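# Find the lighter check weight and set it on the dish

## Task

Use the balance to work out which of the four check weights is the light one (its pointer sits over white when the pans hold equal mass and tips toward the lighter pan otherwise), then lay that weight flat on the red dish, keeping the other three weights off it; nothing besides the weights and the dish may be left tipped over, and the balance must remain on the furniture it currently stands on.

## Robot and tools

ROBOTS. Three identical i2rt Big YAM arms: arm1, arm2, arm3. Each has six revolute joints, a two-finger gripper and a wrist camera. Reach is roughly 1.0 m from the joint1 axis. Feet in the scene frame (metres): arm1 at (-0.017, +1.211, +0.828), turned about 180 degrees so it faces -y-ish/-x; arm2 at (+0.095, -0.011, +0.883) facing about +x; arm3 at (-0.083, -1.202, +0.816) facing about +x with a small yaw. Each foot faces along its own +x. Fixed room cameras: room_a and room_b; wrist cameras: arm1_cam_wrist, arm2_cam_wrist, arm3_cam_wrist.

FRAME. One shared scene frame, origin on the floor, +z up, units metres. The hand point lies between the finger pads, about 1 cm behind the tips; fingers point along the hand's +z and open along its y. Printed hand positions can be off, more so at long reach, and a hand often settles a centimetre or more from where it was sent.

JOINTS (absolute targets, radians; gripper in metres): joint1_rad -2.879..2.879 (base yaw, positive counter-clockwise from above); joint2_rad 0..3.141 (shoulder, positive raises then swings forward); joint3_rad 0..3.019 (elbow, positive opens); joint4_rad -1.692..1.57 (hand pitch, positive tips fingers up); joint5_rad -1.57..1.57 (hand sideways, positive to the arm's right); joint6_rad -2.094..2.094 (roll, positive clockwise seen from behind); gripper_m 0..0.093 (fingertip gap).

TOOL move. Arguments are arm1, arm2, arm3 (each an object for that robot only; omit a robot to leave its command unchanged) plus cameras. Inside a robot's object: "joints" maps joint names to absolute targets; "min_time_s" (0.1 to 8 s) sets the minimum duration of that robot's joint motions; "target" is a 7-number absolute hand pose [x, y, z, qw, qx, qy, qz] in the scene frame, metres plus a unit quaternion, reached along a straight line from the current hand_target; "speed" (0.002 to 0.5 m/s, default 0.25, only allowed with target) caps the path speed. When target is used, joints may contain only gripper_m. All parts start together; all hand paths in one call finish together, paced by the slowest. Paths ignore obstacles and other arms, and hands can overshoot the speed when the arm is near straight. cameras: list from arm1_cam_wrist, arm2_cam_wrist, arm3_cam_wrist, room_a, room_b, or ["all"]; [] gives none. A move with no action returns full state and all images, including the scene number. Unknown keys make a call invalid; out-of-range values get it refused, and a refusal cancels the rest of that reply's move/wait/finished_scene calls.

TOOL wait: seconds (0 to 10), optional cameras; robots keep their last commands. TOOL zoom_image: camera name and region [x0, y0, x1, y1] in pixels of that camera's latest image (672x504, origin top-left, box at most 504 by 504). TOOL finished_scene: scene (1 or 2); irreversible; the goal must hold without the robots afterwards.

RESULTS. The "move" line lists each robot given a motion with "done" or its worst status. joint_status/hand_status give per-motion outcomes: off_target (stopped short, may still push), time_out (arm couldn't finish; joints keep a nearby target and keep pushing; send reported positions to relax), not_followed / "joint command not followed" / "pose unreachable" (a self- and arm-collision check withheld the command; gripper still acts). on_its_own reports uncommanded behaviour; "held at" is a target, not a reading. Robots under "as last shown" were not in the call and their lines repeat old values. Joint velocities in rad/s (gripper m/s); "within noise" means still. Torques in N m per arm joint, include gravity, offsets and noise; joints 3 and 4 wrap at ±28. The pictures line gives image order; images may lag the state slightly. Camera calibration is listed with the instructions; fixed cameras may be off by a couple of degrees and under a centimetre.

GRIPPER. Gripping a rigid part, gripper_m reads up to 5 mm under its width (some read up to 2 mm over). Closed on nothing it reads 0 to 0.003. Commanding about 5 mm under the touching reading gives full force (roughly 50 to 64 N per pad). Release by commanding well above the reading.

AVOID. Arms don't stop on contact; they keep pushing hard. Never let arms press or slam into each other, including a gripper closing on another arm's fingers; that ends the scene. Don't knock anything off the work area or onto the floor, topple the balance or move it off its furniture, drop weights from height, or release parts while moving. Sustained loads, stretched poses or pushing against unreachable targets heat motors: MOTOR HOT appears near 85 °C and at 100 °C the arm goes limp for 30 to 60 s (OVER-TEMPERATURE FAULT, keys read limit_stop_at_motor_heat; resend targets afterwards). Loose objects may occasionally be nudged by outside pushes. The scene keeps running while you think, holding your last command.

Each tool is called after "Emit:" by a JSON object that holds its "api" and its "payload", one argument or row to a line.

## Session

Emit:
{"api": "move", "payload": {

}}

Scene clock: 0.00 s.
Joint torques (N m): no reading
Heat: arm1: hottest joint2_rad 37 °C; arm2: hottest joint2_rad 31 °C; arm3: hottest joint2_rad 36 °C.
Joint velocities: within noise
arm1.joint_positions: joint1_rad=+0.463 joint2_rad=+0.615 joint3_rad=+1.490 joint4_rad=-1.383 joint5_rad=+0.276 joint6_rad=+0.395 gripper_m=+0.09396
arm1.joint_status: not commanded
arm1.hand: x=-0.2166 y=+1.1519 z=+1.4100 quat_wxyz=(-0.119, -0.855, +0.016, +0.505) (m; scene frame)
arm1.hand_target: x=-0.2135 y=+1.1537 z=+1.4229 quat_wxyz=(-0.125, -0.847, +0.018, +0.516) (m; scene frame)
arm1.hand_status: not commanded
arm2.joint_positions: joint1_rad=+0.482 joint2_rad=+0.585 joint3_rad=+1.357 joint4_rad=-1.462 joint5_rad=+0.226 joint6_rad=+0.023 gripper_m=+0.09396
arm2.joint_status: not commanded
arm2.hand: x=-0.1095 y=-0.0683 z=+1.3892 quat_wxyz=(-0.010, +0.891, +0.138, -0.433) (m; scene frame)
arm2.hand_target: x=-0.1075 y=-0.0675 z=+1.4001 quat_wxyz=(-0.007, +0.885, +0.136, -0.444) (m; scene frame)
arm2.hand_status: not commanded
arm3.joint_positions: joint1_rad=-0.065 joint2_rad=+0.649 joint3_rad=+1.390 joint4_rad=-1.161 joint5_rad=-0.034 joint6_rad=-0.702 gripper_m=+0.09396
arm3.joint_status: not commanded
arm3.hand: x=-0.3410 y=-1.1470 z=+1.3892 quat_wxyz=(-0.236, +0.811, +0.203, -0.495) (m; scene frame)
arm3.hand_target: x=-0.3379 y=-1.1478 z=+1.4005 quat_wxyz=(-0.241, +0.804, +0.201, -0.504) (m; scene frame)
arm3.hand_status: not commanded
pictures: arm1_cam_wrist, arm2_cam_wrist, arm3_cam_wrist, room_a, room_b

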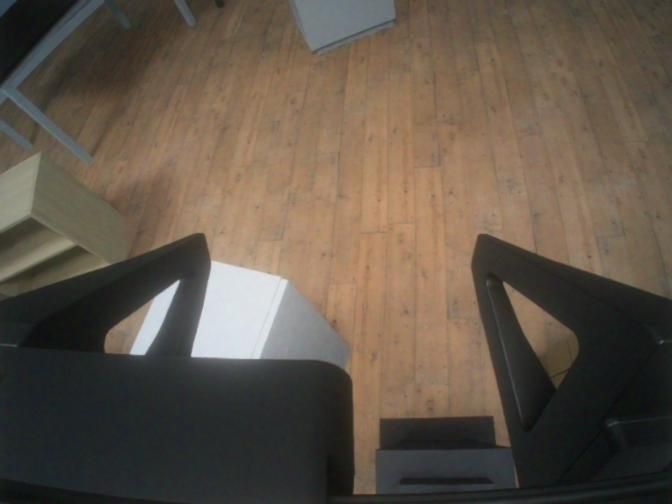

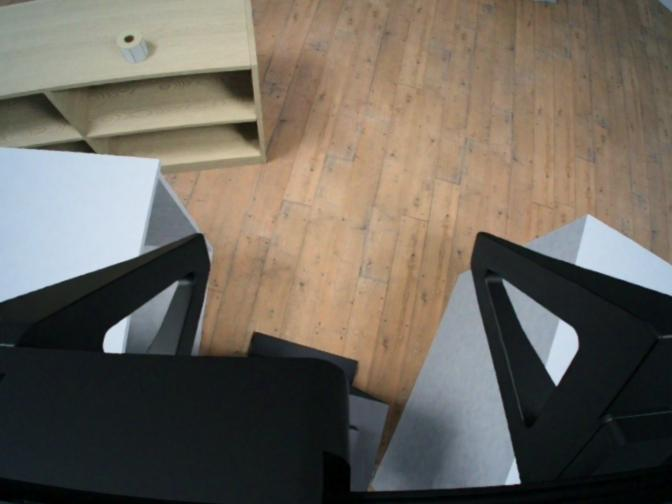

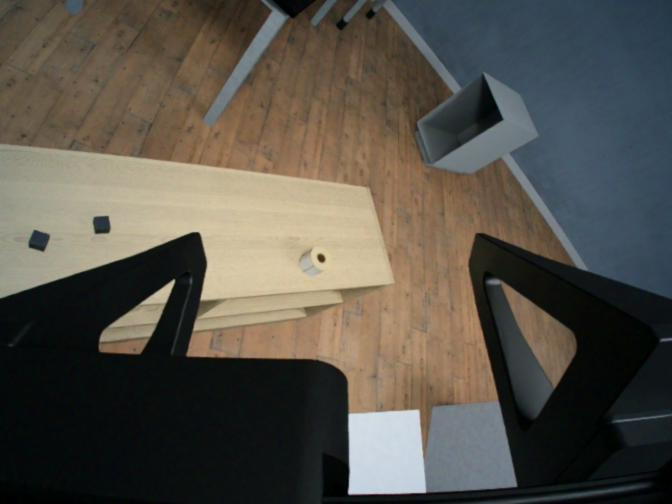

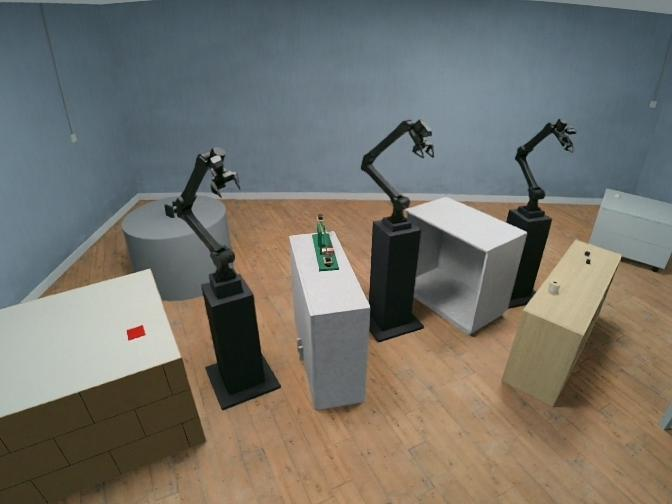

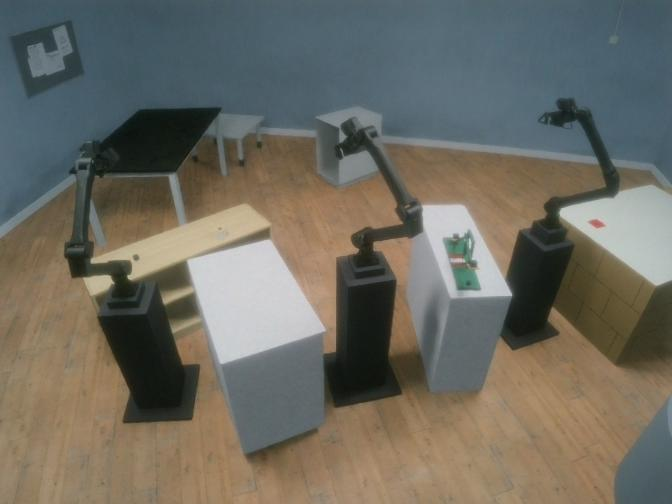

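Emit:
{"api": "zoom_image", "payload": {
  "camera": "room_a",
  "region": [280, 200, 360, 290]
}}

Emit:
{"api": "zoom_image", "payload": {
  "camera": "room_b",
  "region": [420, 210, 510, 310]
}}

Emit:
{"api": "zoom_image", "payload": {
  "camera": "room_a",
  "region": [530, 230, 640, 310]
}}

Emit:
{"api": "zoom_image", "payload": {
  "camera": "room_b",
  "region": [90, 200, 330, 380]
}}

Emit:
{"api": "zoom_image", "payload": {
  "camera": "room_a",
  "region": [0, 260, 220, 460]
}}

Scaled by 5.600 from the camera's 672x504 image, which has a finer 960x720 frame.

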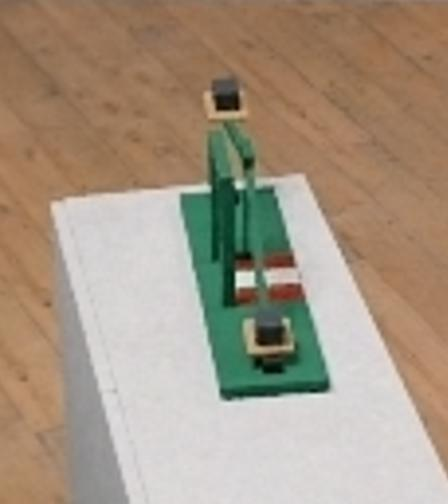

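Scaled by 5.040 from the camera's 672x504 image, which has a finer 960x720 frame.

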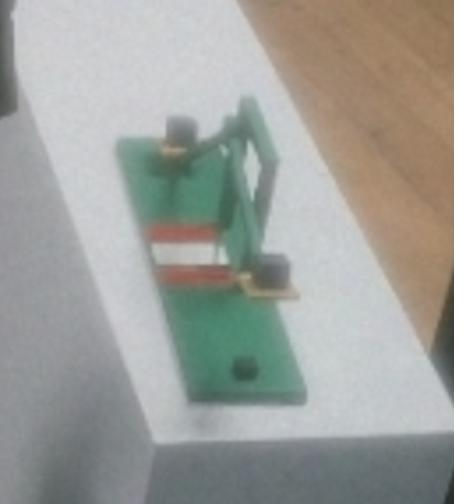

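Scaled by 4.582 from the camera's 672x504 image, which has a finer 960x720 frame.

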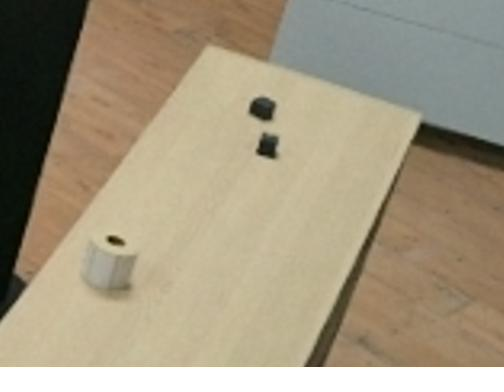

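Scaled by 2.100 from the camera's 672x504 image, which has a finer 960x720 frame.

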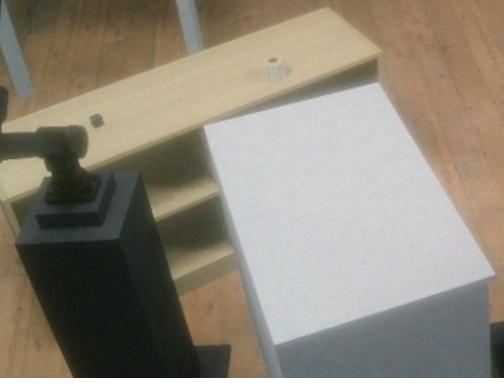

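Scaled by 2.291 from the camera's 672x504 image, which has a finer 960x720 frame.

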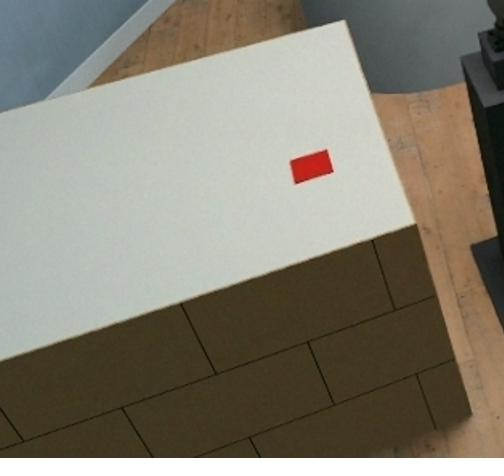

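Emit:
{"api": "move", "payload": {
  "arm1": {"joints": {"joint1_rad": 1.93, "joint2_rad": 0.9, "joint3_rad": 1.5, "joint4_rad": -1.5, "joint5_rad": 0, "joint6_rad": 0}},
  "cameras": ["arm1_cam_wrist"]
}}

Emit:
{"api": "move", "payload": {
  "arm1": {"target": [0.205, 0.708, 1.15, 0.217, 0.526, 0.810, -0.141], "speed": 0.4},
  "cameras": ["arm1_cam_wrist","room_a","room_b"]
}}

Scene clock: 5.27 s.
Joint torques (N m): arm1=[0.73 -3.08 12.01 1.11 0.05 -0.22] | arm2=[1.73 2.32 10.97 1.92 0.09 0.11] | arm3=[-1.26 0.38 8.81 2.07 -0.01 0.02]
Heat: arm1: hottest joint2_rad 37 °C; arm2: hottest joint2_rad 31 °C; arm3: hottest joint2_rad 36 °C.
move: arm1 done
Joint velocities: within noise
arm1.joint_positions: joint1_rad=+1.915 joint2_rad=+0.914 joint3_rad=+1.471 joint4_rad=-1.493 joint5_rad=+0.001 joint6_rad=+0.013 gripper_m=+0.09397
arm1.joint_status: all done
arm1.hand: x=+0.1101 y=+0.9235 z=+1.3029 quat_wxyz=(-0.260, -0.527, -0.790, +0.174) (m; scene frame)
arm1.hand_target: x=+0.1120 y=+0.9314 z=+1.3196 quat_wxyz=(-0.275, -0.513, -0.793, +0.183) (m; scene frame)
arm1.hand_status: not commanded
arm2, arm3: as last shown
arm3.hand_target: x=-0.3379 y=-1.1478 z=+1.4005 quat_wxyz=(-0.241, +0.805, +0.201, -0.504) (m; scene frame)
pictures: arm1_cam_wrist
camera_calibration:
arm1_cam_wrist: T_world_to_cam=[[-0.923295, -0.384065, 0.00441051, 0.450548], [-0.384064, 0.923306, 0.00115674, -0.8088], [-0.00451651, -0.000625906, -0.99999, 1.43149], [0, 0, 0, 1]] pos_world=[0.111823, 0.920706, 1.43042]

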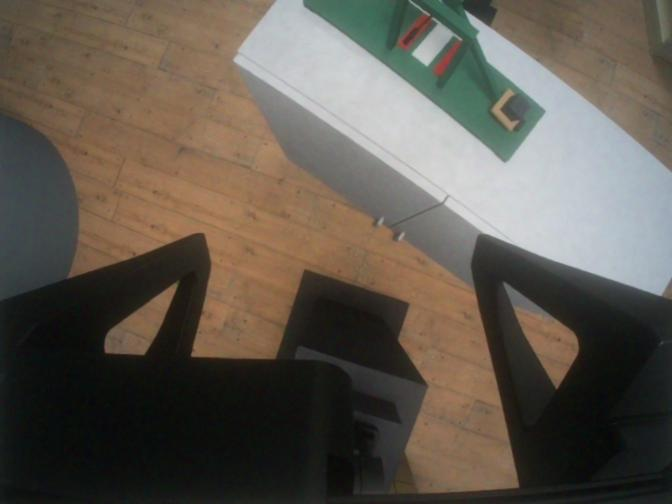

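Scene clock: 7.00 s.
Joint torques (N m): arm1=[-0.5 -9.93 15.65 1.77 -0.02 -0.27] | arm2=[1.61 2.14 11.02 1.95 0.08 0.11] | arm3=[-1.2 0.44 8.79 2.07 -0.01 0.02]
Heat: arm1: hottest joint2_rad 37 °C; arm2: hottest joint2_rad 31 °C; arm3: hottest joint2_rad 36 °C.
move: arm1 off_target
Joint velocities: within noise
arm1.joint_positions: joint1_rad=+1.915 joint2_rad=+1.456 joint3_rad=+1.447 joint4_rad=-1.117 joint5_rad=-0.010 joint6_rad=+0.008 gripper_m=+0.09397
arm1.joint_status: not commanded
arm1.hand: x=+0.1969 y=+0.7218 z=+1.1164 quat_wxyz=(-0.186, -0.538, -0.813, +0.121) (m; scene frame)
arm1.hand_target: x=+0.2041 y=+0.7099 z=+1.1500 quat_wxyz=(-0.217, -0.526, -0.810, +0.141) (m; scene frame)
arm1.hand_status: off_target (0.037 m and 4.5 deg from the pose sent, 0.281 m and 6.6 deg at the start)
arm2, arm3: as last shown
pictures: arm1_cam_wrist, room_a, room_b
camera_calibration:
arm1_cam_wrist: T_world_to_cam=[[-0.919976, -0.391974, -0.00103362, 0.46526], [-0.38504, 0.9032, 0.18967, -0.784862], [-0.0734122, 0.17489, -0.981847, 1.11196], [0, 0, 0, 1]] pos_world=[0.207456, 0.696787, 1.24112]

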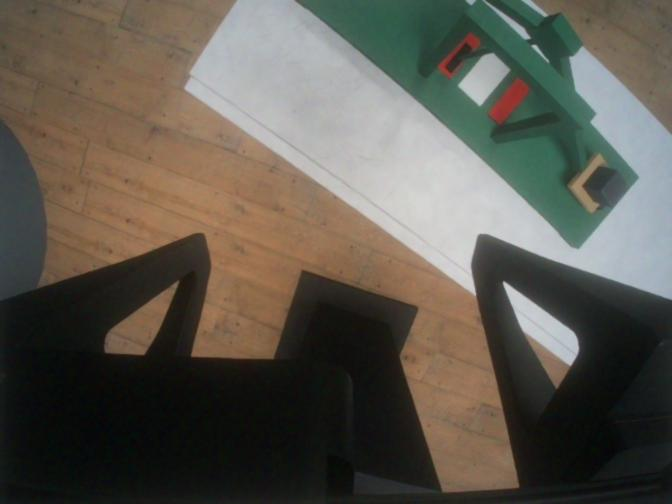

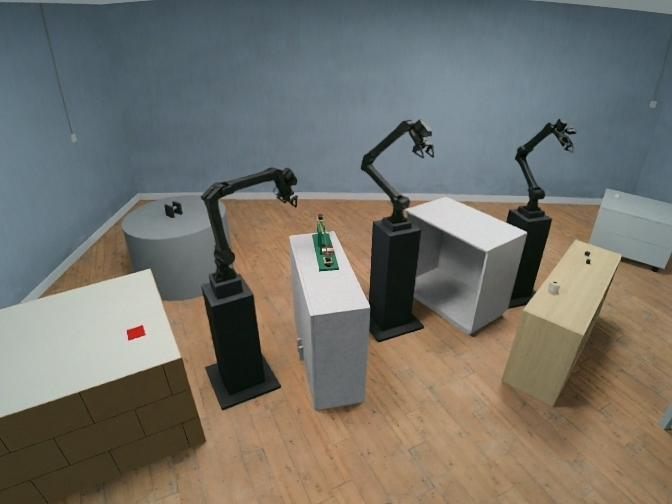

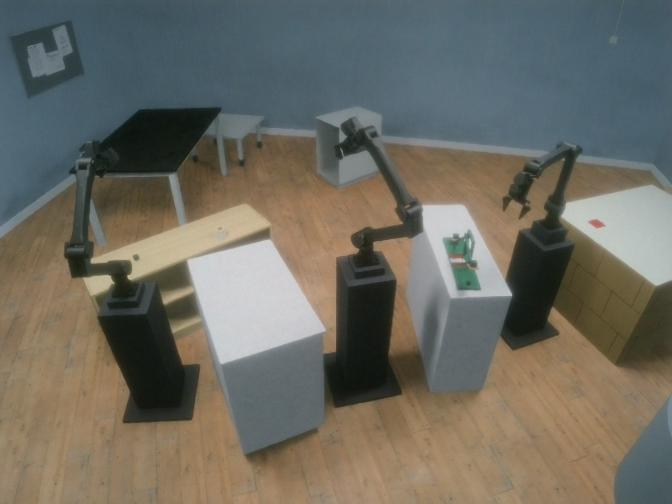

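Emit:
{"api": "move", "payload": {
  "arm1": {"target": [0.185, 0.80, 1.20, 0.419, 0.472, 0.726, -0.272], "speed": 0.4},
  "cameras": ["arm1_cam_wrist"]
}}

Scene clock: 8.97 s.
Joint torques (N m): arm1=[0.56 -5.01 12.1 2.63 0.18 0.02] | arm2=[1.49 2.08 10.96 1.94 0.08 0.12] | arm3=[-1.08 0.5 8.83 2.09 -0.01 0.01]
Heat: arm1: hottest joint2_rad 37 °C; arm2: hottest joint2_rad 31 °C; arm3: hottest joint2_rad 36 °C.
move: arm1 off_target
Joint velocities: within noise
arm1.joint_positions: joint1_rad=+1.959 joint2_rad=+0.976 joint3_rad=+0.996 joint4_rad=-0.585 joint5_rad=+0.031 joint6_rad=+0.016 gripper_m=+0.09397
arm1.joint_status: not commanded
arm1.hand: x=+0.1785 y=+0.7986 z=+1.1860 quat_wxyz=(-0.402, -0.477, -0.735, +0.268) (m; scene frame)
arm1.hand_target: x=+0.1848 y=+0.8002 z=+1.1999 quat_wxyz=(-0.419, -0.472, -0.726, +0.272) (m; scene frame)
arm1.hand_status: off_target (0.015 m and 2.3 deg from the pose sent, 0.115 m and 34.4 deg at the start)
arm2, arm3: as last shown
pictures: arm1_cam_wrist
camera_calibration:
arm1_cam_wrist: T_world_to_cam=[[-0.915879, -0.401189, 0.0145829, 0.466622], [-0.378883, 0.851808, -0.361759, -0.180554], [0.132712, -0.336853, -0.932157, 1.47844], [0, 0, 0, 1]] pos_world=[0.162754, 0.839017, 1.30601]

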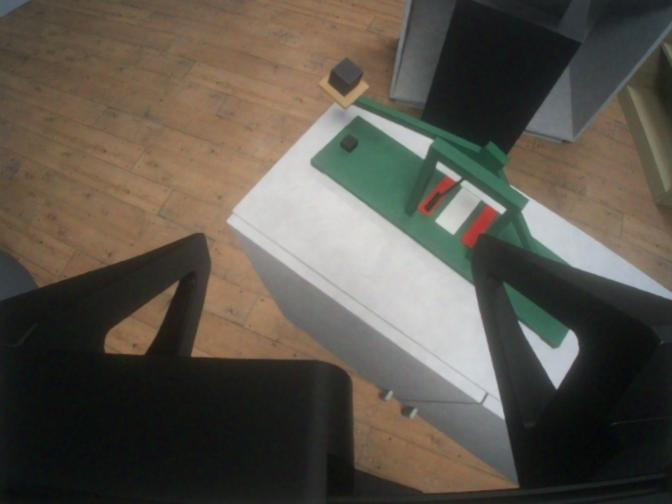

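Emit:
{"api": "zoom_image", "payload": {
  "camera": "arm1_cam_wrist",
  "region": [290, 40, 410, 160]
}}

Scaled by 4.200 from the camera's 672x504 image, which has a finer 960x720 frame.

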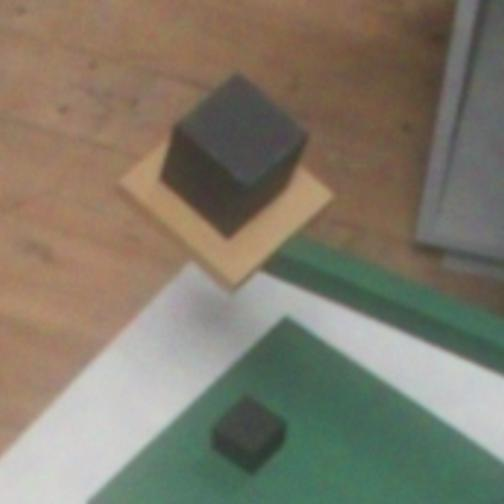

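Emit:
{"api": "move", "payload": {
  "arm1": {"target": [0.348, 0.525, 1.02, 0.1863, 0.7881, 0.5118, -0.2868], "speed": 0.3},
  "cameras": ["arm1_cam_wrist"]
}}

Scene clock: 13.47 s.
Joint torques (N m): arm1=[0.26 -17.08 15.3 0.53 0.51 0.07] | arm2=[1.49 2.14 10.97 1.89 0.07 0.11] | arm3=[-1.14 0.5 8.79 2.07 -0.01 0.01]
Heat: arm1: hottest joint2_rad 38 °C; arm2: hottest joint2_rad 31 °C; arm3: hottest joint2_rad 36 °C.
move: arm1 off_target
Joint velocities: within noise
arm1.joint_positions: joint1_rad=+2.107 joint2_rad=+2.192 joint3_rad=+2.140 joint4_rad=-1.149 joint5_rad=+0.572 joint6_rad=+0.893 gripper_m=+0.09398
arm1.joint_status: not commanded
arm1.hand: x=+0.3327 y=+0.5318 z=+1.0032 quat_wxyz=(-0.165, -0.787, -0.520, +0.288) (m; scene frame)
arm1.hand_target: x=+0.3474 y=+0.5262 z=+1.0201 quat_wxyz=(-0.187, -0.788, -0.512, +0.287) (m; scene frame)
arm1.hand_status: off_target (0.024 m and 2.6 deg from the pose sent, 0.362 m and 50.8 deg at the start)
arm2, arm3: as last shown
pictures: arm1_cam_wrist
camera_calibration:
arm1_cam_wrist: T_world_to_cam=[[-0.913386, 0.404896, 0.0422406, 0.0461829], [0.403466, 0.914182, -0.0385474, -0.578735], [-0.0542233, -0.0181661, -0.998364, 1.1569], [0, 0, 0, 1]] pos_world=[0.338414, 0.531387, 1.13075]

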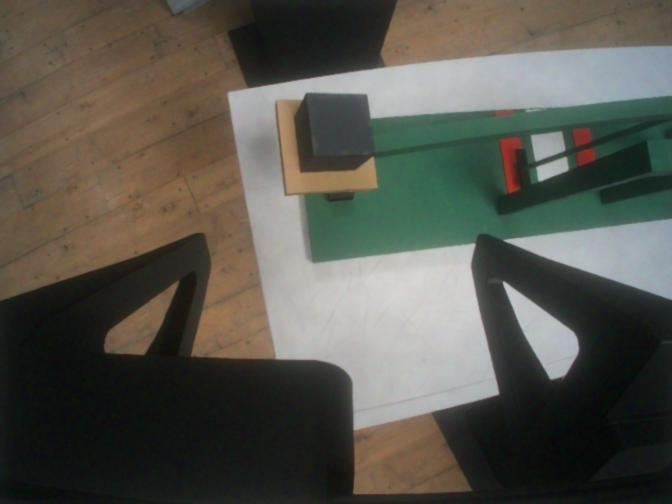

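Emit:
{"api": "move", "payload": {
  "arm1": {"target": [0.316, 0.460, 0.932, 0.1863, 0.7881, 0.5118, -0.2868], "speed": 0.12},
  "cameras": ["arm1_cam_wrist"]
}}

Scene clock: 15.80 s.
Joint torques (N m): arm1=[-1.03 -18.02 15.38 1.31 0.34 -0.21] | arm2=[1.38 2.08 11.03 1.89 0.09 0.11] | arm3=[-1.14 0.38 8.79 2.07 -0.01 0]
Heat: arm1: hottest joint3_rad 39 °C; arm2: hottest joint3_rad 32 °C; arm3: hottest joint2_rad 36 °C.
move: arm1 off_target
Joint velocities: within noise
arm1.joint_positions: joint1_rad=+2.043 joint2_rad=+2.344 joint3_rad=+2.175 joint4_rad=-1.004 joint5_rad=+0.543 joint6_rad=+0.832 gripper_m=+0.09398
arm1.joint_status: not commanded
arm1.hand: x=+0.3112 y=+0.4787 z=+0.9141 quat_wxyz=(-0.163, -0.790, -0.518, +0.285) (m; scene frame)
arm1.hand_target: x=+0.3150 y=+0.4616 z=+0.9324 quat_wxyz=(-0.187, -0.788, -0.512, +0.287) (m; scene frame)
arm1.hand_status: off_target (0.026 m and 2.8 deg from the pose sent, 0.103 m and 2.6 deg at the start)
arm2, arm3: as last shown
pictures: arm1_cam_wrist
camera_calibration:
arm1_cam_wrist: T_world_to_cam=[[-0.911157, 0.40996, 0.0415359, 0.0492715], [0.408997, 0.912046, -0.0299054, -0.53351], [-0.0501427, -0.0102605, -0.998689, 1.06104], [0, 0, 0, 1]] pos_world=[0.316301, 0.477273, 1.04164]

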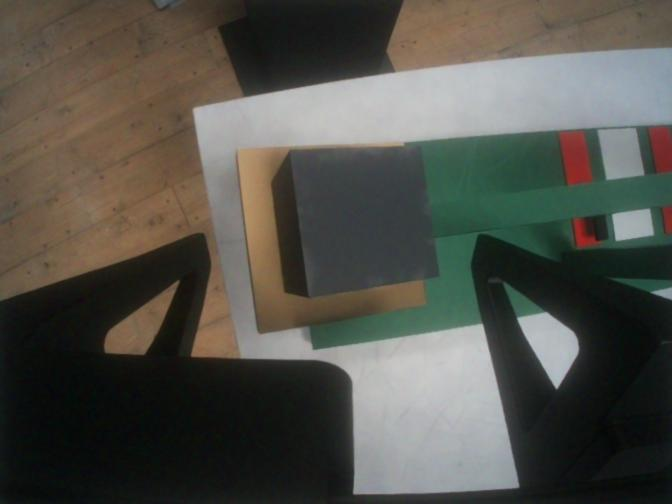

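Emit:
{"api": "move", "payload": {
  "arm1": {"target": [0.308, 0.450, 0.938, 0.1863, 0.7881, 0.5118, -0.2868], "speed": 0.1},
  "cameras": ["arm1_cam_wrist"]
}}

Scene clock: 17.43 s.
Joint torques (N m): arm1=[-2.37 -18.2 16.64 0.95 0.35 -0.33] | arm2=[1.44 2.08 10.95 1.92 0.08 0.11] | arm3=[-1.2 0.38 8.79 2.07 -0.01 0.01]
Heat: arm1: hottest joint3_rad 39 °C; arm2: hottest joint3_rad 32 °C; arm3: hottest joint2_rad 36 °C.
move: arm1 off_target
Joint velocities: within noise
arm1.joint_positions: joint1_rad=+2.043 joint2_rad=+2.350 joint3_rad=+2.190 joint4_rad=-1.011 joint5_rad=+0.535 joint6_rad=+0.826 gripper_m=+0.09398
arm1.joint_status: not commanded
arm1.hand: x=+0.3133 y=+0.4768 z=+0.9154 quat_wxyz=(-0.164, -0.789, -0.521, +0.282) (m; scene frame)
arm1.hand_target: x=+0.3065 y=+0.4526 z=+0.9385 quat_wxyz=(-0.187, -0.788, -0.512, +0.287) (m; scene frame)
arm1.hand_status: off_target (0.035 m and 2.9 deg from the pose sent, 0.037 m and 2.8 deg at the start)
arm2, arm3: as last shown
pictures: arm1_cam_wrist
camera_calibration:
arm1_cam_wrist: T_world_to_cam=[[-0.914326, 0.403092, 0.0390533, 0.0584784], [0.402353, 0.915127, -0.0255711, -0.535893], [-0.0460462, -0.00766707, -0.99891, 1.06008], [0, 0, 0, 1]] pos_world=[0.317899, 0.474966, 1.04294]

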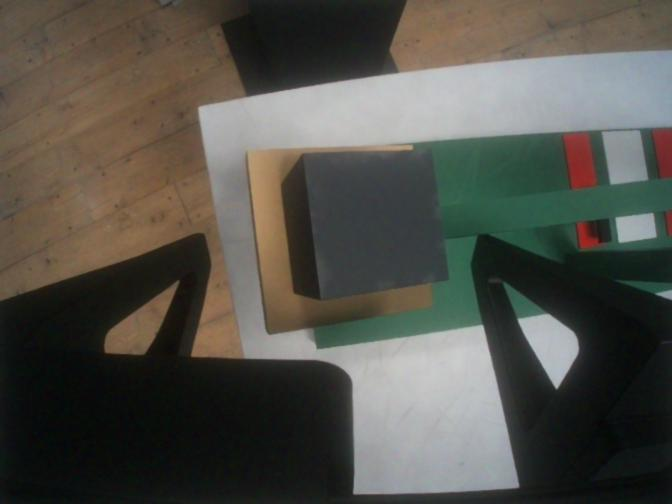

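Emit:
{"api": "move", "payload": {
  "arm1": {"target": [0.294, 0.438, 0.944, 0.1863, 0.7881, 0.5118, -0.2868], "speed": 0.15},
  "cameras": ["arm1_cam_wrist"]
}}

Scene clock: 18.50 s.
Joint torques (N m): arm1=[-4.01 -18.08 17.35 1.59 0.48 -0.46] | arm2=[1.55 2.2 10.96 1.95 0.07 0.11] | arm3=[-1.14 0.44 8.79 2.06 -0.01 0]
Heat: arm1: hottest joint3_rad 40 °C; arm2: hottest joint3_rad 32 °C; arm3: hottest joint2_rad 36 °C.
move: arm1 off_target
Joint velocities: within noise
arm1.joint_positions: joint1_rad=+2.039 joint2_rad=+2.351 joint3_rad=+2.199 joint4_rad=-1.023 joint5_rad=+0.521 joint6_rad=+0.816 gripper_m=+0.09398
arm1.joint_status: not commanded
arm1.hand: x=+0.3126 y=+0.4765 z=+0.9160 quat_wxyz=(-0.160, -0.788, -0.526, +0.276) (m; scene frame)
arm1.hand_target: x=+0.2915 y=+0.4427 z=+0.9449 quat_wxyz=(-0.187, -0.788, -0.511, +0.288) (m; scene frame)
arm1.hand_status: off_target (0.051 m and 3.6 deg from the pose sent, 0.052 m and 2.9 deg at the start)
arm2, arm3: as last shown
pictures: arm1_cam_wrist
camera_calibration:
arm1_cam_wrist: T_world_to_cam=[[-0.91822, 0.393895, 0.0414642, 0.0613537], [0.393744, 0.919141, -0.0120884, -0.547045], [-0.042873, 0.00522645, -0.999067, 1.05357], [0, 0, 0, 1]] pos_world=[0.316901, 0.473138, 1.04343]

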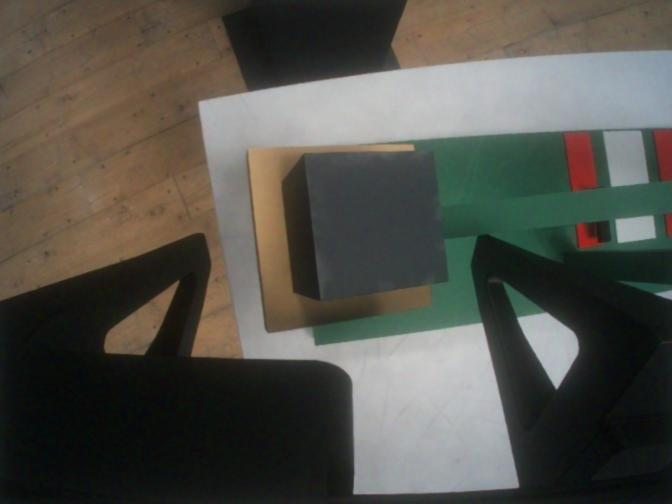

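Emit:
{"api": "move", "payload": {
  "arm1": {"target": [0.305, 0.457, 0.958, 0.1863, 0.7881, 0.5118, -0.2868], "speed": 0.15},
  "cameras": ["arm1_cam_wrist"]
}}

Scene clock: 19.70 s.
Joint torques (N m): arm1=[-1.44 -20.66 15.05 0.83 0.76 -0.23] | arm2=[1.67 2.08 11 1.91 0.07 0.13] | arm3=[-1.03 0.32 8.8 2.09 0 0.01]
Heat: arm1: hottest joint3_rad 41 °C; arm2: hottest joint3_rad 32 °C; arm3: hottest joint2_rad 36 °C.
move: arm1 off_target
Joint velocities: within noise
arm1.joint_positions: joint1_rad=+2.039 joint2_rad=+2.351 joint3_rad=+2.199 joint4_rad=-1.029 joint5_rad=+0.523 joint6_rad=+0.816 gripper_m=+0.09398
arm1.joint_status: not commanded
arm1.hand: x=+0.3118 y=+0.4776 z=+0.9157 quat_wxyz=(-0.157, -0.788, -0.527, +0.277) (m; scene frame)
arm1.hand_target: x=+0.3038 y=+0.4594 z=+0.9583 quat_wxyz=(-0.187, -0.788, -0.512, +0.287) (m; scene frame)
arm1.hand_status: off_target (0.048 m and 3.9 deg from the pose sent, 0.047 m and 3.6 deg at the start)
arm2.joint_positions: joint1_rad=+0.482 joint2_rad=+0.585 joint3_rad=+1.357 joint4_rad=-1.462 joint5_rad=+0.226 joint6_rad=+0.023 gripper_m=+0.09396
arm2.joint_status: not commanded
arm2.hand: x=-0.1095 y=-0.0683 z=+1.3892 quat_wxyz=(-0.010, +0.891, +0.138, -0.433) (m; scene frame)
arm2.hand_target: x=-0.1075 y=-0.0675 z=+1.4001 quat_wxyz=(-0.007, +0.885, +0.136, -0.444) (m; scene frame)
arm2.hand_status: not commanded
arm3.joint_positions: joint1_rad=-0.065 joint2_rad=+0.649 joint3_rad=+1.390 joint4_rad=-1.161 joint5_rad=-0.034 joint6_rad=-0.702 gripper_m=+0.09396
arm3.joint_status: not commanded
arm3.hand: x=-0.3410 y=-1.1470 z=+1.3892 quat_wxyz=(-0.236, +0.811, +0.203, -0.495) (m; scene frame)
arm3.hand_target: x=-0.3379 y=-1.1478 z=+1.4005 quat_wxyz=(-0.241, +0.805, +0.201, -0.504) (m; scene frame)
arm3.hand_status: not commanded
pictures: arm1_cam_wrist
camera_calibration:
arm1_cam_wrist: T_world_to_cam=[[-0.917765, 0.394308, 0.0472162, 0.0546037], [0.394314, 0.918926, -0.0095791, -0.54999], [-0.0471653, 0.00982664, -0.998839, 1.05219], [0, 0, 0, 1]] pos_world=[0.316609, 0.47353, 1.04312]

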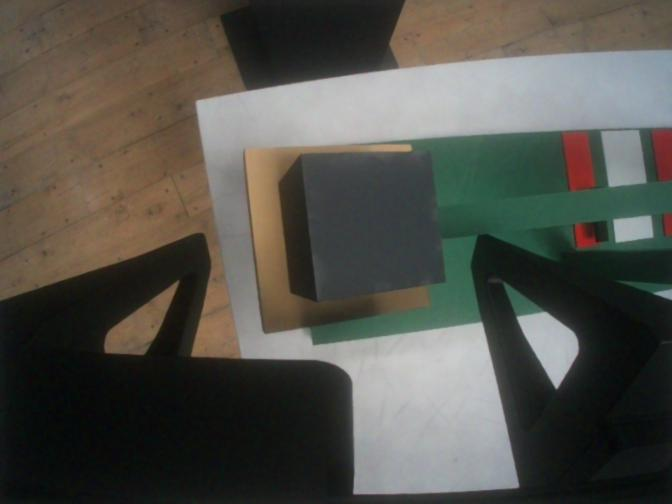

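Emit:
{"api": "move", "payload": {
  "arm1": {"target": [0.335, 0.51, 1.00, 0.1863, 0.7881, 0.5118, -0.2868], "speed": 0.25}
}}

Emit:
{"api": "move", "payload": {
  "arm1": {"target": [0.306, 0.448, 0.942, 0.1863, 0.7881, 0.5118, -0.2868], "speed": 0.15},
  "cameras": ["arm1_cam_wrist"]
}}

Scene clock: 21.33 s.
Joint torques (N m): arm1=[-0.91 -20.37 11.22 0.69 0.51 0.03] | arm2=[1.61 2.08 10.97 1.89 0.09 0.12] | arm3=[-1.14 0.38 8.79 2.09 -0.01 0.01]
Heat: arm1: hottest joint3_rad 41 °C; arm2: hottest joint3_rad 33 °C; arm3: hottest joint2_rad 36 °C.
move: arm1 off_target
Joint velocities: within noise
arm1.joint_positions: joint1_rad=+2.089 joint2_rad=+2.248 joint3_rad=+2.175 joint4_rad=-1.098 joint5_rad=+0.561 joint6_rad=+0.864 gripper_m=+0.09398
arm1.joint_status: not commanded
arm1.hand: x=+0.3329 y=+0.5092 z=+0.9804 quat_wxyz=(-0.173, -0.785, -0.521, +0.287) (m; scene frame)
arm1.hand_target: x=+0.3348 y=+0.5100 z=+0.9999 quat_wxyz=(-0.186, -0.788, -0.512, +0.287) (m; scene frame)
arm1.hand_status: off_target (0.020 m and 1.8 deg from the pose sent, 0.093 m and 3.9 deg at the start)
arm2, arm3: as last shown
pictures: none

Scene clock: 23.07 s.
Joint torques (N m): arm1=[-1.38 -18.73 15.02 1.05 0.31 -0.19] | arm2=[1.61 2.08 10.92 1.95 0.07 0.11] | arm3=[-1.03 0.44 8.81 2.06 -0.01 0.01]
Heat: arm1: hottest joint3_rad 42 °C; arm2: hottest joint3_rad 33 °C; arm3: hottest joint2_rad 36 °C.
move: arm1 off_target
Joint velocities: within noise
arm1.joint_positions: joint1_rad=+2.027 joint2_rad=+2.359 joint3_rad=+2.237 joint4_rad=-1.023 joint5_rad=+0.534 joint6_rad=+0.809 gripper_m=+0.09397
arm1.joint_status: not commanded
arm1.hand: x=+0.3069 y=+0.4639 z=+0.9291 quat_wxyz=(-0.171, -0.788, -0.518, +0.285) (m; scene frame)
arm1.hand_target: x=+0.3055 y=+0.4491 z=+0.9422 quat_wxyz=(-0.187, -0.788, -0.512, +0.287) (m; scene frame)
arm1.hand_status: off_target (0.021 m and 1.9 deg from the pose sent, 0.077 m and 1.8 deg at the start)
arm2, arm3: as last shown
pictures: arm1_cam_wrist
camera_calibration:
arm1_cam_wrist: T_world_to_cam=[[-0.913772, 0.405271, 0.027842, 0.066495], [0.404109, 0.913861, -0.0394211, -0.508284], [-0.04142, -0.0247707, -0.998835, 1.0798], [0, 0, 0, 1]] pos_world=[0.310889, 0.4643, 1.05665]

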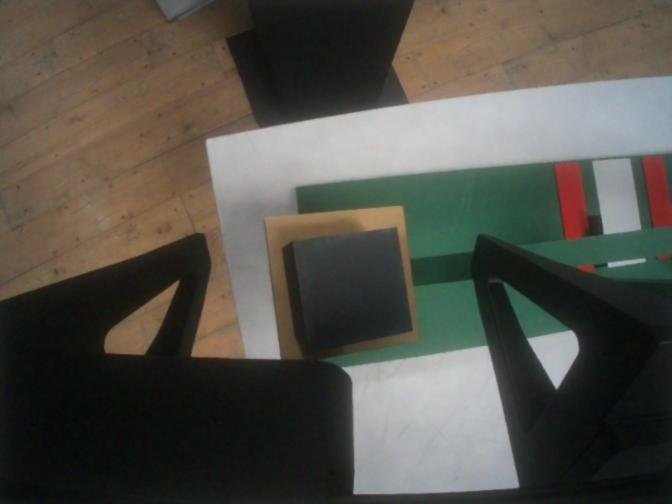

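Emit:
{"api": "move", "payload": {
  "arm1": {"joints": {"gripper_m": 0.027}},
  "cameras": ["arm1_cam_wrist"]
}}

Scene clock: 24.07 s.
Joint torques (N m): arm1=[-1.32 -18.67 14 0.77 0.67 -0.09] | arm2=[1.44 2.08 11.03 1.92 0.06 0.11] | arm3=[-1.26 0.5 8.8 2.07 -0.01 0.02]
Heat: arm1: hottest joint3_rad 42 °C; arm2: hottest joint3_rad 33 °C; arm3: hottest joint2_rad 36 °C.
move: arm1 off_target
Joint velocities: within noise
arm1.joint_positions: joint1_rad=+2.029 joint2_rad=+2.361 joint3_rad=+2.250 joint4_rad=-1.013 joint5_rad=+0.524 joint6_rad=+0.796 gripper_m=+0.03551
arm1.joint_status: gripper_m off_target (ended at +0.03554, target +0.02700)
arm1.hand: x=+0.3121 y=+0.4604 z=+0.9331 quat_wxyz=(-0.180, -0.785, -0.522, +0.282) (m; scene frame)
arm1.hand_target: x=+0.3054 y=+0.4491 z=+0.9423 quat_wxyz=(-0.187, -0.788, -0.512, +0.287) (m; scene frame)
arm1.hand_status: not commanded
arm2, arm3: as last shown
pictures: arm1_cam_wrist
camera_calibration:
arm1_cam_wrist: T_world_to_cam=[[-0.920528, 0.390404, 0.0145849, 0.0939237], [0.389481, 0.91999, -0.0438544, -0.501135], [-0.0305389, -0.0346887, -0.998931, 1.08516], [0, 0, 0, 1]] pos_world=[0.314782, 0.462014, 1.06066]

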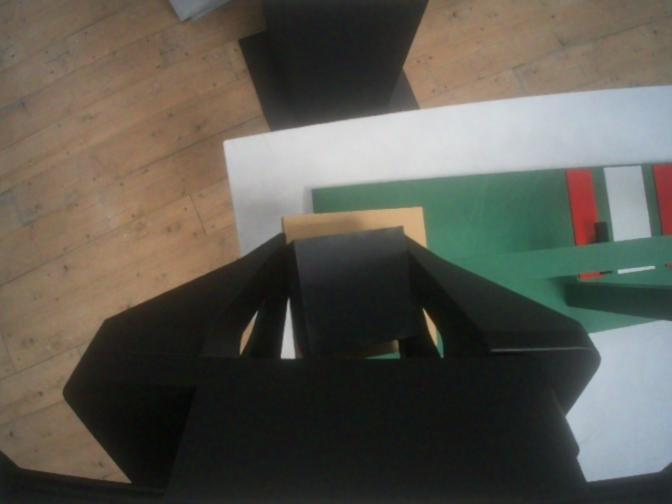

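Emit:
{"api": "move", "payload": {
  "arm1": {"target": [0.315, 0.465, 1.04, 0.1863, 0.7881, 0.5118, -0.2868], "speed": 0.15}
}}

Emit:
{"api": "move", "payload": {
  "arm1": {"target": [0.25, 0.80, 1.22, 0.141, 0.660, 0.699, -0.235], "speed": 0.35},
  "cameras": ["arm1_cam_wrist"]
}}

Scene clock: 25.83 s.
Joint torques (N m): arm1=[-0.73 -22.24 16.23 0.5 0.53 0.04] | arm2=[1.55 2.32 10.99 1.92 0.08 0.1] | arm3=[-1.08 0.44 8.8 2.09 -0.01 0.01]
Heat: arm1: hottest joint3_rad 43 °C; arm2: hottest joint3_rad 33 °C; arm3: hottest joint2_rad 36 °C.
move: arm1 off_target
Joint velocities: within noise
arm1.joint_positions: joint1_rad=+2.036 joint2_rad=+2.361 joint3_rad=+2.402 joint4_rad=-1.248 joint5_rad=+0.535 joint6_rad=+0.804 gripper_m=+0.03551
arm1.joint_status: not commanded
arm1.hand: x=+0.3087 y=+0.4756 z=+0.9847 quat_wxyz=(-0.142, -0.785, -0.533, +0.283) (m; scene frame)
arm1.hand_target: x=+0.3133 y=+0.4681 z=+1.0399 quat_wxyz=(-0.187, -0.788, -0.512, +0.287) (m; scene frame)
arm1.hand_status: off_target (0.057 m and 5.7 deg from the pose sent, 0.107 m and 1.5 deg at the start)
arm2, arm3: as last shown
pictures: none

Scene clock: 27.87 s.
Joint torques (N m): arm1=[0.38 -9.82 11.82 0.59 0.45 -0.13] | arm2=[1.44 2.08 10.93 1.95 0.07 0.11] | arm3=[-1.14 0.56 8.8 2.07 -0.01 0.01]
Heat: arm1: hottest joint3_rad 43 °C; arm2: hottest joint3_rad 34 °C; arm3: hottest joint2_rad 36 °C.
move: arm1 off_target
Joint velocities: within noise
arm1.joint_positions: joint1_rad=+2.216 joint2_rad=+1.428 joint3_rad=+1.658 joint4_rad=-1.461 joint5_rad=+0.427 joint6_rad=+0.591 gripper_m=+0.03551
arm1.joint_status: not commanded
arm1.hand: x=+0.2447 y=+0.7974 z=+1.2113 quat_wxyz=(-0.134, -0.667, -0.695, +0.233) (m; scene frame)
arm1.hand_target: x=+0.2498 y=+0.8000 z=+1.2198 quat_wxyz=(-0.141, -0.660, -0.699, +0.235) (m; scene frame)
arm1.hand_status: off_target (0.011 m and 1.2 deg from the pose sent, 0.405 m and 24.5 deg at the start; pose on its path clipped on 28 of 61 steps)
arm2, arm3: as last shown
pictures: arm1_cam_wrist
camera_calibration:
arm1_cam_wrist: T_world_to_cam=[[-0.98884, -0.00300053, 0.148954, 0.0639894], [0.0134431, 0.993922, 0.109264, -0.92522], [-0.148377, 0.110047, -0.982789, 1.26662], [0, 0, 0, 1]] pos_world=[0.263649, 0.7804, 1.33638]

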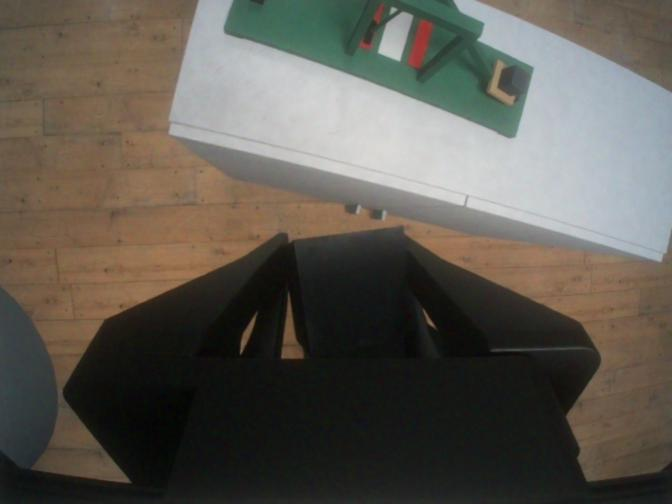

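Emit:
{"api": "move", "payload": {
  "arm1": {"joints": {"joint1_rad": -1.45, "joint2_rad": 0.95, "joint3_rad": 1.5, "joint4_rad": -1.4, "joint5_rad": 0, "joint6_rad": 0}, "min_time_s": 3.2},
  "cameras": ["arm1_cam_wrist", "room_a", "room_b"]
}}

Scene clock: 32.10 s.
Joint torques (N m): arm1=[-1.44 -3.84 10.88 2.33 -0.05 -0.26] | arm2=[1.61 2.26 10.95 1.92 0.09 0.11] | arm3=[-1.14 0.44 8.8 2.03 -0.01 0.01]
Heat: arm1: hottest joint3_rad 44 °C; arm2: hottest joint3_rad 34 °C; arm3: hottest joint2_rad 36 °C.
move: arm1 done
Joint velocities: within noise
arm1.joint_positions: joint1_rad=-1.436 joint2_rad=+0.963 joint3_rad=+1.487 joint4_rad=-1.420 joint5_rad=+0.003 joint6_rad=+0.015 gripper_m=+0.03551
arm1.joint_status: all done
arm1.hand: x=-0.0801 y=+1.5540 z=+1.3048 quat_wxyz=(+0.205, -0.724, +0.606, +0.258) (m; scene frame)
arm1.hand_target: x=-0.0755 y=+1.5543 z=+1.3184 quat_wxyz=(+0.222, -0.719, +0.600, +0.272) (m; scene frame)
arm1.hand_status: not commanded
arm2, arm3: as last shown
pictures: arm1_cam_wrist, room_a, room_b
camera_calibration:
arm1_cam_wrist: T_world_to_cam=[[0.983267, 0.181806, -0.0114811, -0.188729], [0.181337, -0.982848, -0.0335689, 1.58878], [-0.0173872, 0.0309252, -0.99937, 1.38206], [0, 0, 0, 1]] pos_world=[-0.0785044, 1.5531, 1.43235]

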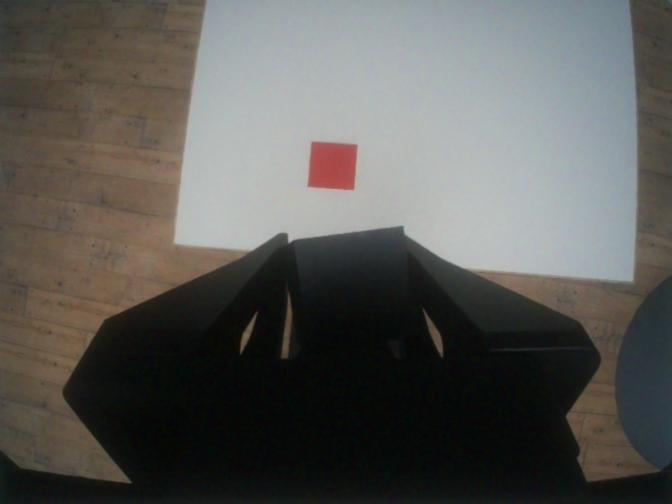

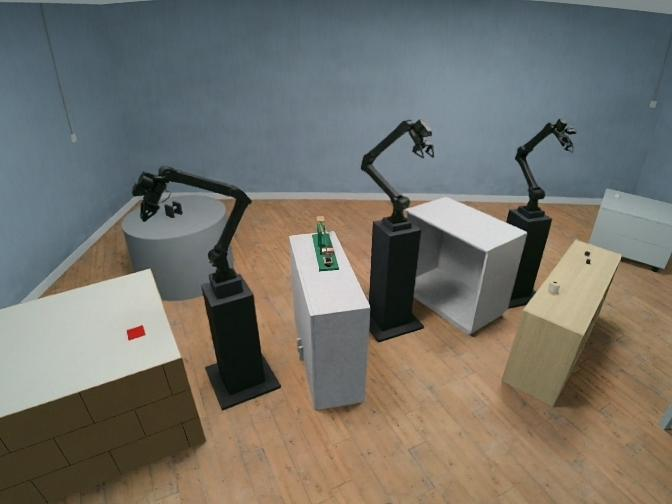

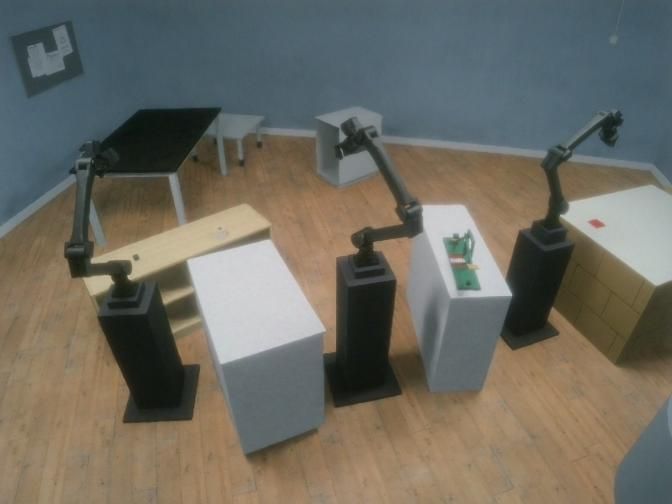

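Emit:
{"api": "move", "payload": {
  "arm1": {"target": [-0.135, 1.715, 0.90, 0.2067, -0.7402, 0.5836, 0.2621], "speed": 0.3},
  "cameras": ["arm1_cam_wrist"]
}}

Scene clock: 34.93 s.
Joint torques (N m): arm1=[0.79 -8.41 10.55 2.26 0.12 -0.25] | arm2=[1.61 2.32 10.95 1.95 0.09 0.11] | arm3=[-1.14 0.44 8.77 2.1 0 0.01]
Heat: arm1: hottest joint3_rad 44 °C; arm2: hottest joint3_rad 35 °C; arm3: hottest joint2_rad 36 °C.
move: arm1 off_target
Joint velocities: within noise
arm1.joint_positions: joint1_rad=-1.411 joint2_rad=+1.512 joint3_rad=+0.786 joint4_rad=-0.206 joint5_rad=+0.004 joint6_rad=+0.009 gripper_m=+0.03551
arm1.joint_status: not commanded
arm1.hand: x=-0.1248 y=+1.7005 z=+0.8864 quat_wxyz=(+0.193, -0.738, +0.599, +0.246) (m; scene frame)
arm1.hand_target: x=-0.1350 y=+1.7142 z=+0.9004 quat_wxyz=(+0.207, -0.740, +0.584, +0.262) (m; scene frame)
arm1.hand_status: off_target (0.022 m and 3.0 deg from the pose sent, 0.439 m and 3.2 deg at the start)
arm2, arm3: as last shown
pictures: arm1_cam_wrist
camera_calibration:
arm1_cam_wrist: T_world_to_cam=[[0.977743, 0.209707, -0.00652708, -0.228838], [0.209726, -0.977757, 0.00242496, 1.68975], [-0.00587337, -0.00373988, -0.999976, 1.01954], [0, 0, 0, 1]] pos_world=[-0.124652, 1.70396, 1.01392]

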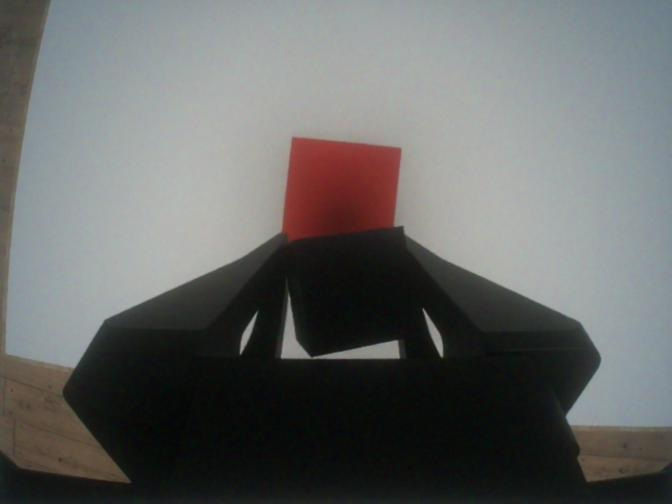

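Emit:
{"api": "move", "payload": {
  "arm1": {"target": [-0.147, 1.772, 0.775, 0.2219, -0.7332, 0.5780, 0.2815], "speed": 0.2},
  "cameras": ["arm1_cam_wrist", "room_a", "room_b"]
}}

Emit:
{"api": "zoom_image", "payload": {
  "camera": "room_a",
  "region": [90, 280, 190, 360]
}}

Emit:
{"api": "zoom_image", "payload": {
  "camera": "room_b",
  "region": [550, 180, 650, 260]
}}

Scene clock: 40.53 s.
Joint torques (N m): arm1=[0.26 -10.99 9.02 2.36 -0.05 -0.19] | arm2=[1.49 2.2 10.96 1.89 0.08 0.1] | arm3=[-1.14 0.38 8.81 2.06 -0.02 0.02]
Heat: arm1: hottest joint3_rad 44 °C; arm2: hottest joint3_rad 35 °C; arm3: hottest joint2_rad 36 °C.
move: arm1 off_target
Joint velocities: within noise
arm1.joint_positions: joint1_rad=-1.411 joint2_rad=+1.912 joint3_rad=+0.839 joint4_rad=+0.187 joint5_rad=+0.004 joint6_rad=+0.004 gripper_m=+0.03551
arm1.joint_status: not commanded
arm1.hand: x=-0.1369 y=+1.7497 z=+0.7632 quat_wxyz=(+0.207, -0.733, +0.592, +0.262) (m; scene frame)
arm1.hand_target: x=-0.1469 y=+1.7709 z=+0.7758 quat_wxyz=(+0.222, -0.733, +0.578, +0.281) (m; scene frame)
arm1.hand_status: off_target (0.027 m and 3.2 deg from the pose sent, 0.134 m and 5.8 deg at the start)
arm2.joint_positions: joint1_rad=+0.482 joint2_rad=+0.585 joint3_rad=+1.357 joint4_rad=-1.462 joint5_rad=+0.226 joint6_rad=+0.023 gripper_m=+0.09396
arm2.joint_status: not commanded
arm2.hand: x=-0.1095 y=-0.0683 z=+1.3892 quat_wxyz=(-0.010, +0.891, +0.138, -0.433) (m; scene frame)
arm2.hand_target: x=-0.1075 y=-0.0675 z=+1.4001 quat_wxyz=(-0.007, +0.885, +0.136, -0.444) (m; scene frame)
arm2.hand_status: not commanded
arm3.joint_positions: joint1_rad=-0.065 joint2_rad=+0.649 joint3_rad=+1.390 joint4_rad=-1.161 joint5_rad=-0.034 joint6_rad=-0.702 gripper_m=+0.09396
arm3.joint_status: not commanded
arm3.hand: x=-0.3410 y=-1.1470 z=+1.3892 quat_wxyz=(-0.236, +0.811, +0.203, -0.495) (m; scene frame)
arm3.hand_target: x=-0.3379 y=-1.1478 z=+1.4005 quat_wxyz=(-0.241, +0.805, +0.201, -0.504) (m; scene frame)
arm3.hand_status: not commanded
pictures: arm1_cam_wrist, room_a, room_b
camera_calibration:
arm1_cam_wrist: T_world_to_cam=[[0.976977, 0.213302, -0.00431487, -0.236261], [0.212916, -0.976091, -0.043732, 1.77345], [-0.0135398, 0.0418065, -0.999034, 0.81501], [0, 0, 0, 1]] pos_world=[-0.13574, 1.74738, 0.89076]

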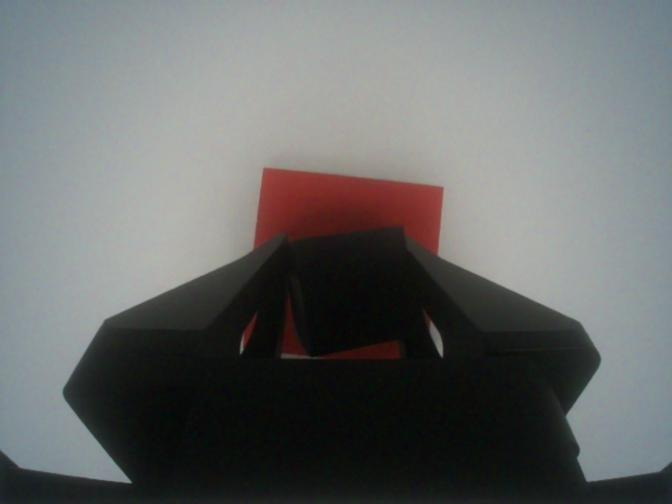

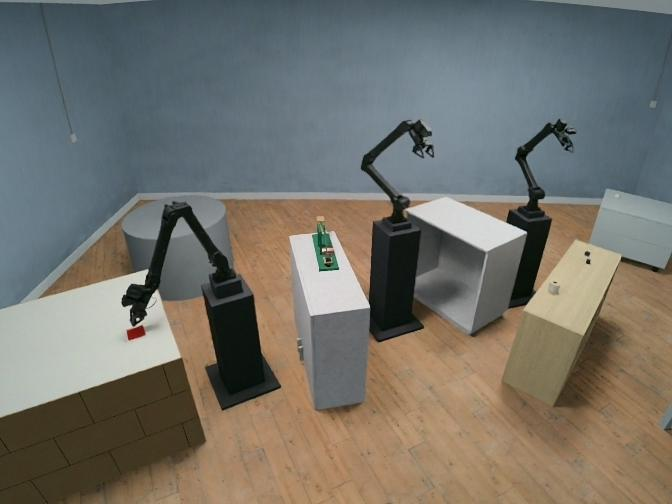

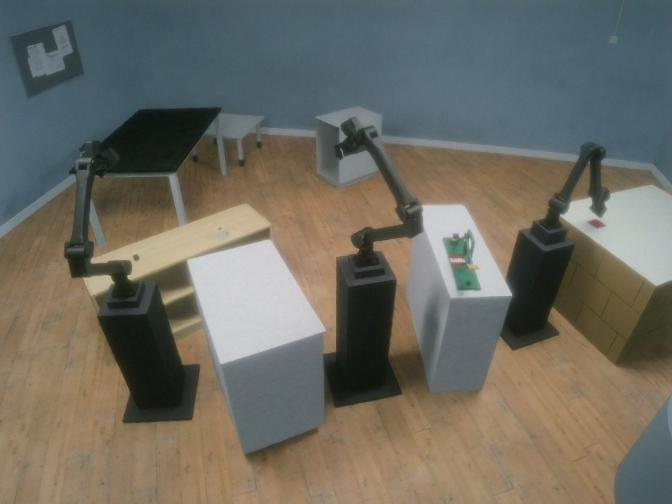

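Scaled by 5.040 from the camera's 672x504 image, which has a finer 960x720 frame.

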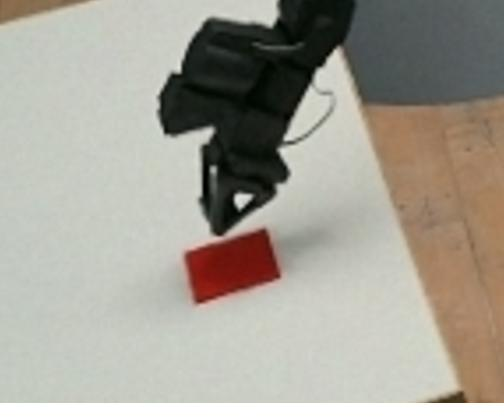

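Scaled by 5.040 from the camera's 672x504 image, which has a finer 960x720 frame.

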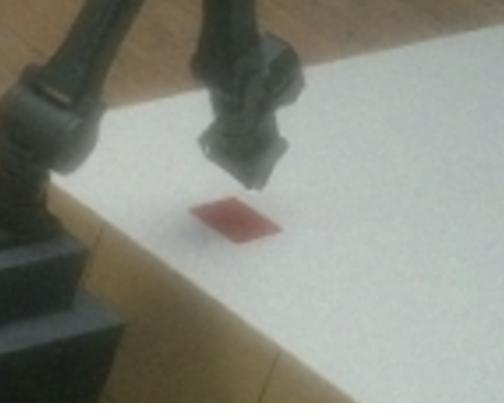

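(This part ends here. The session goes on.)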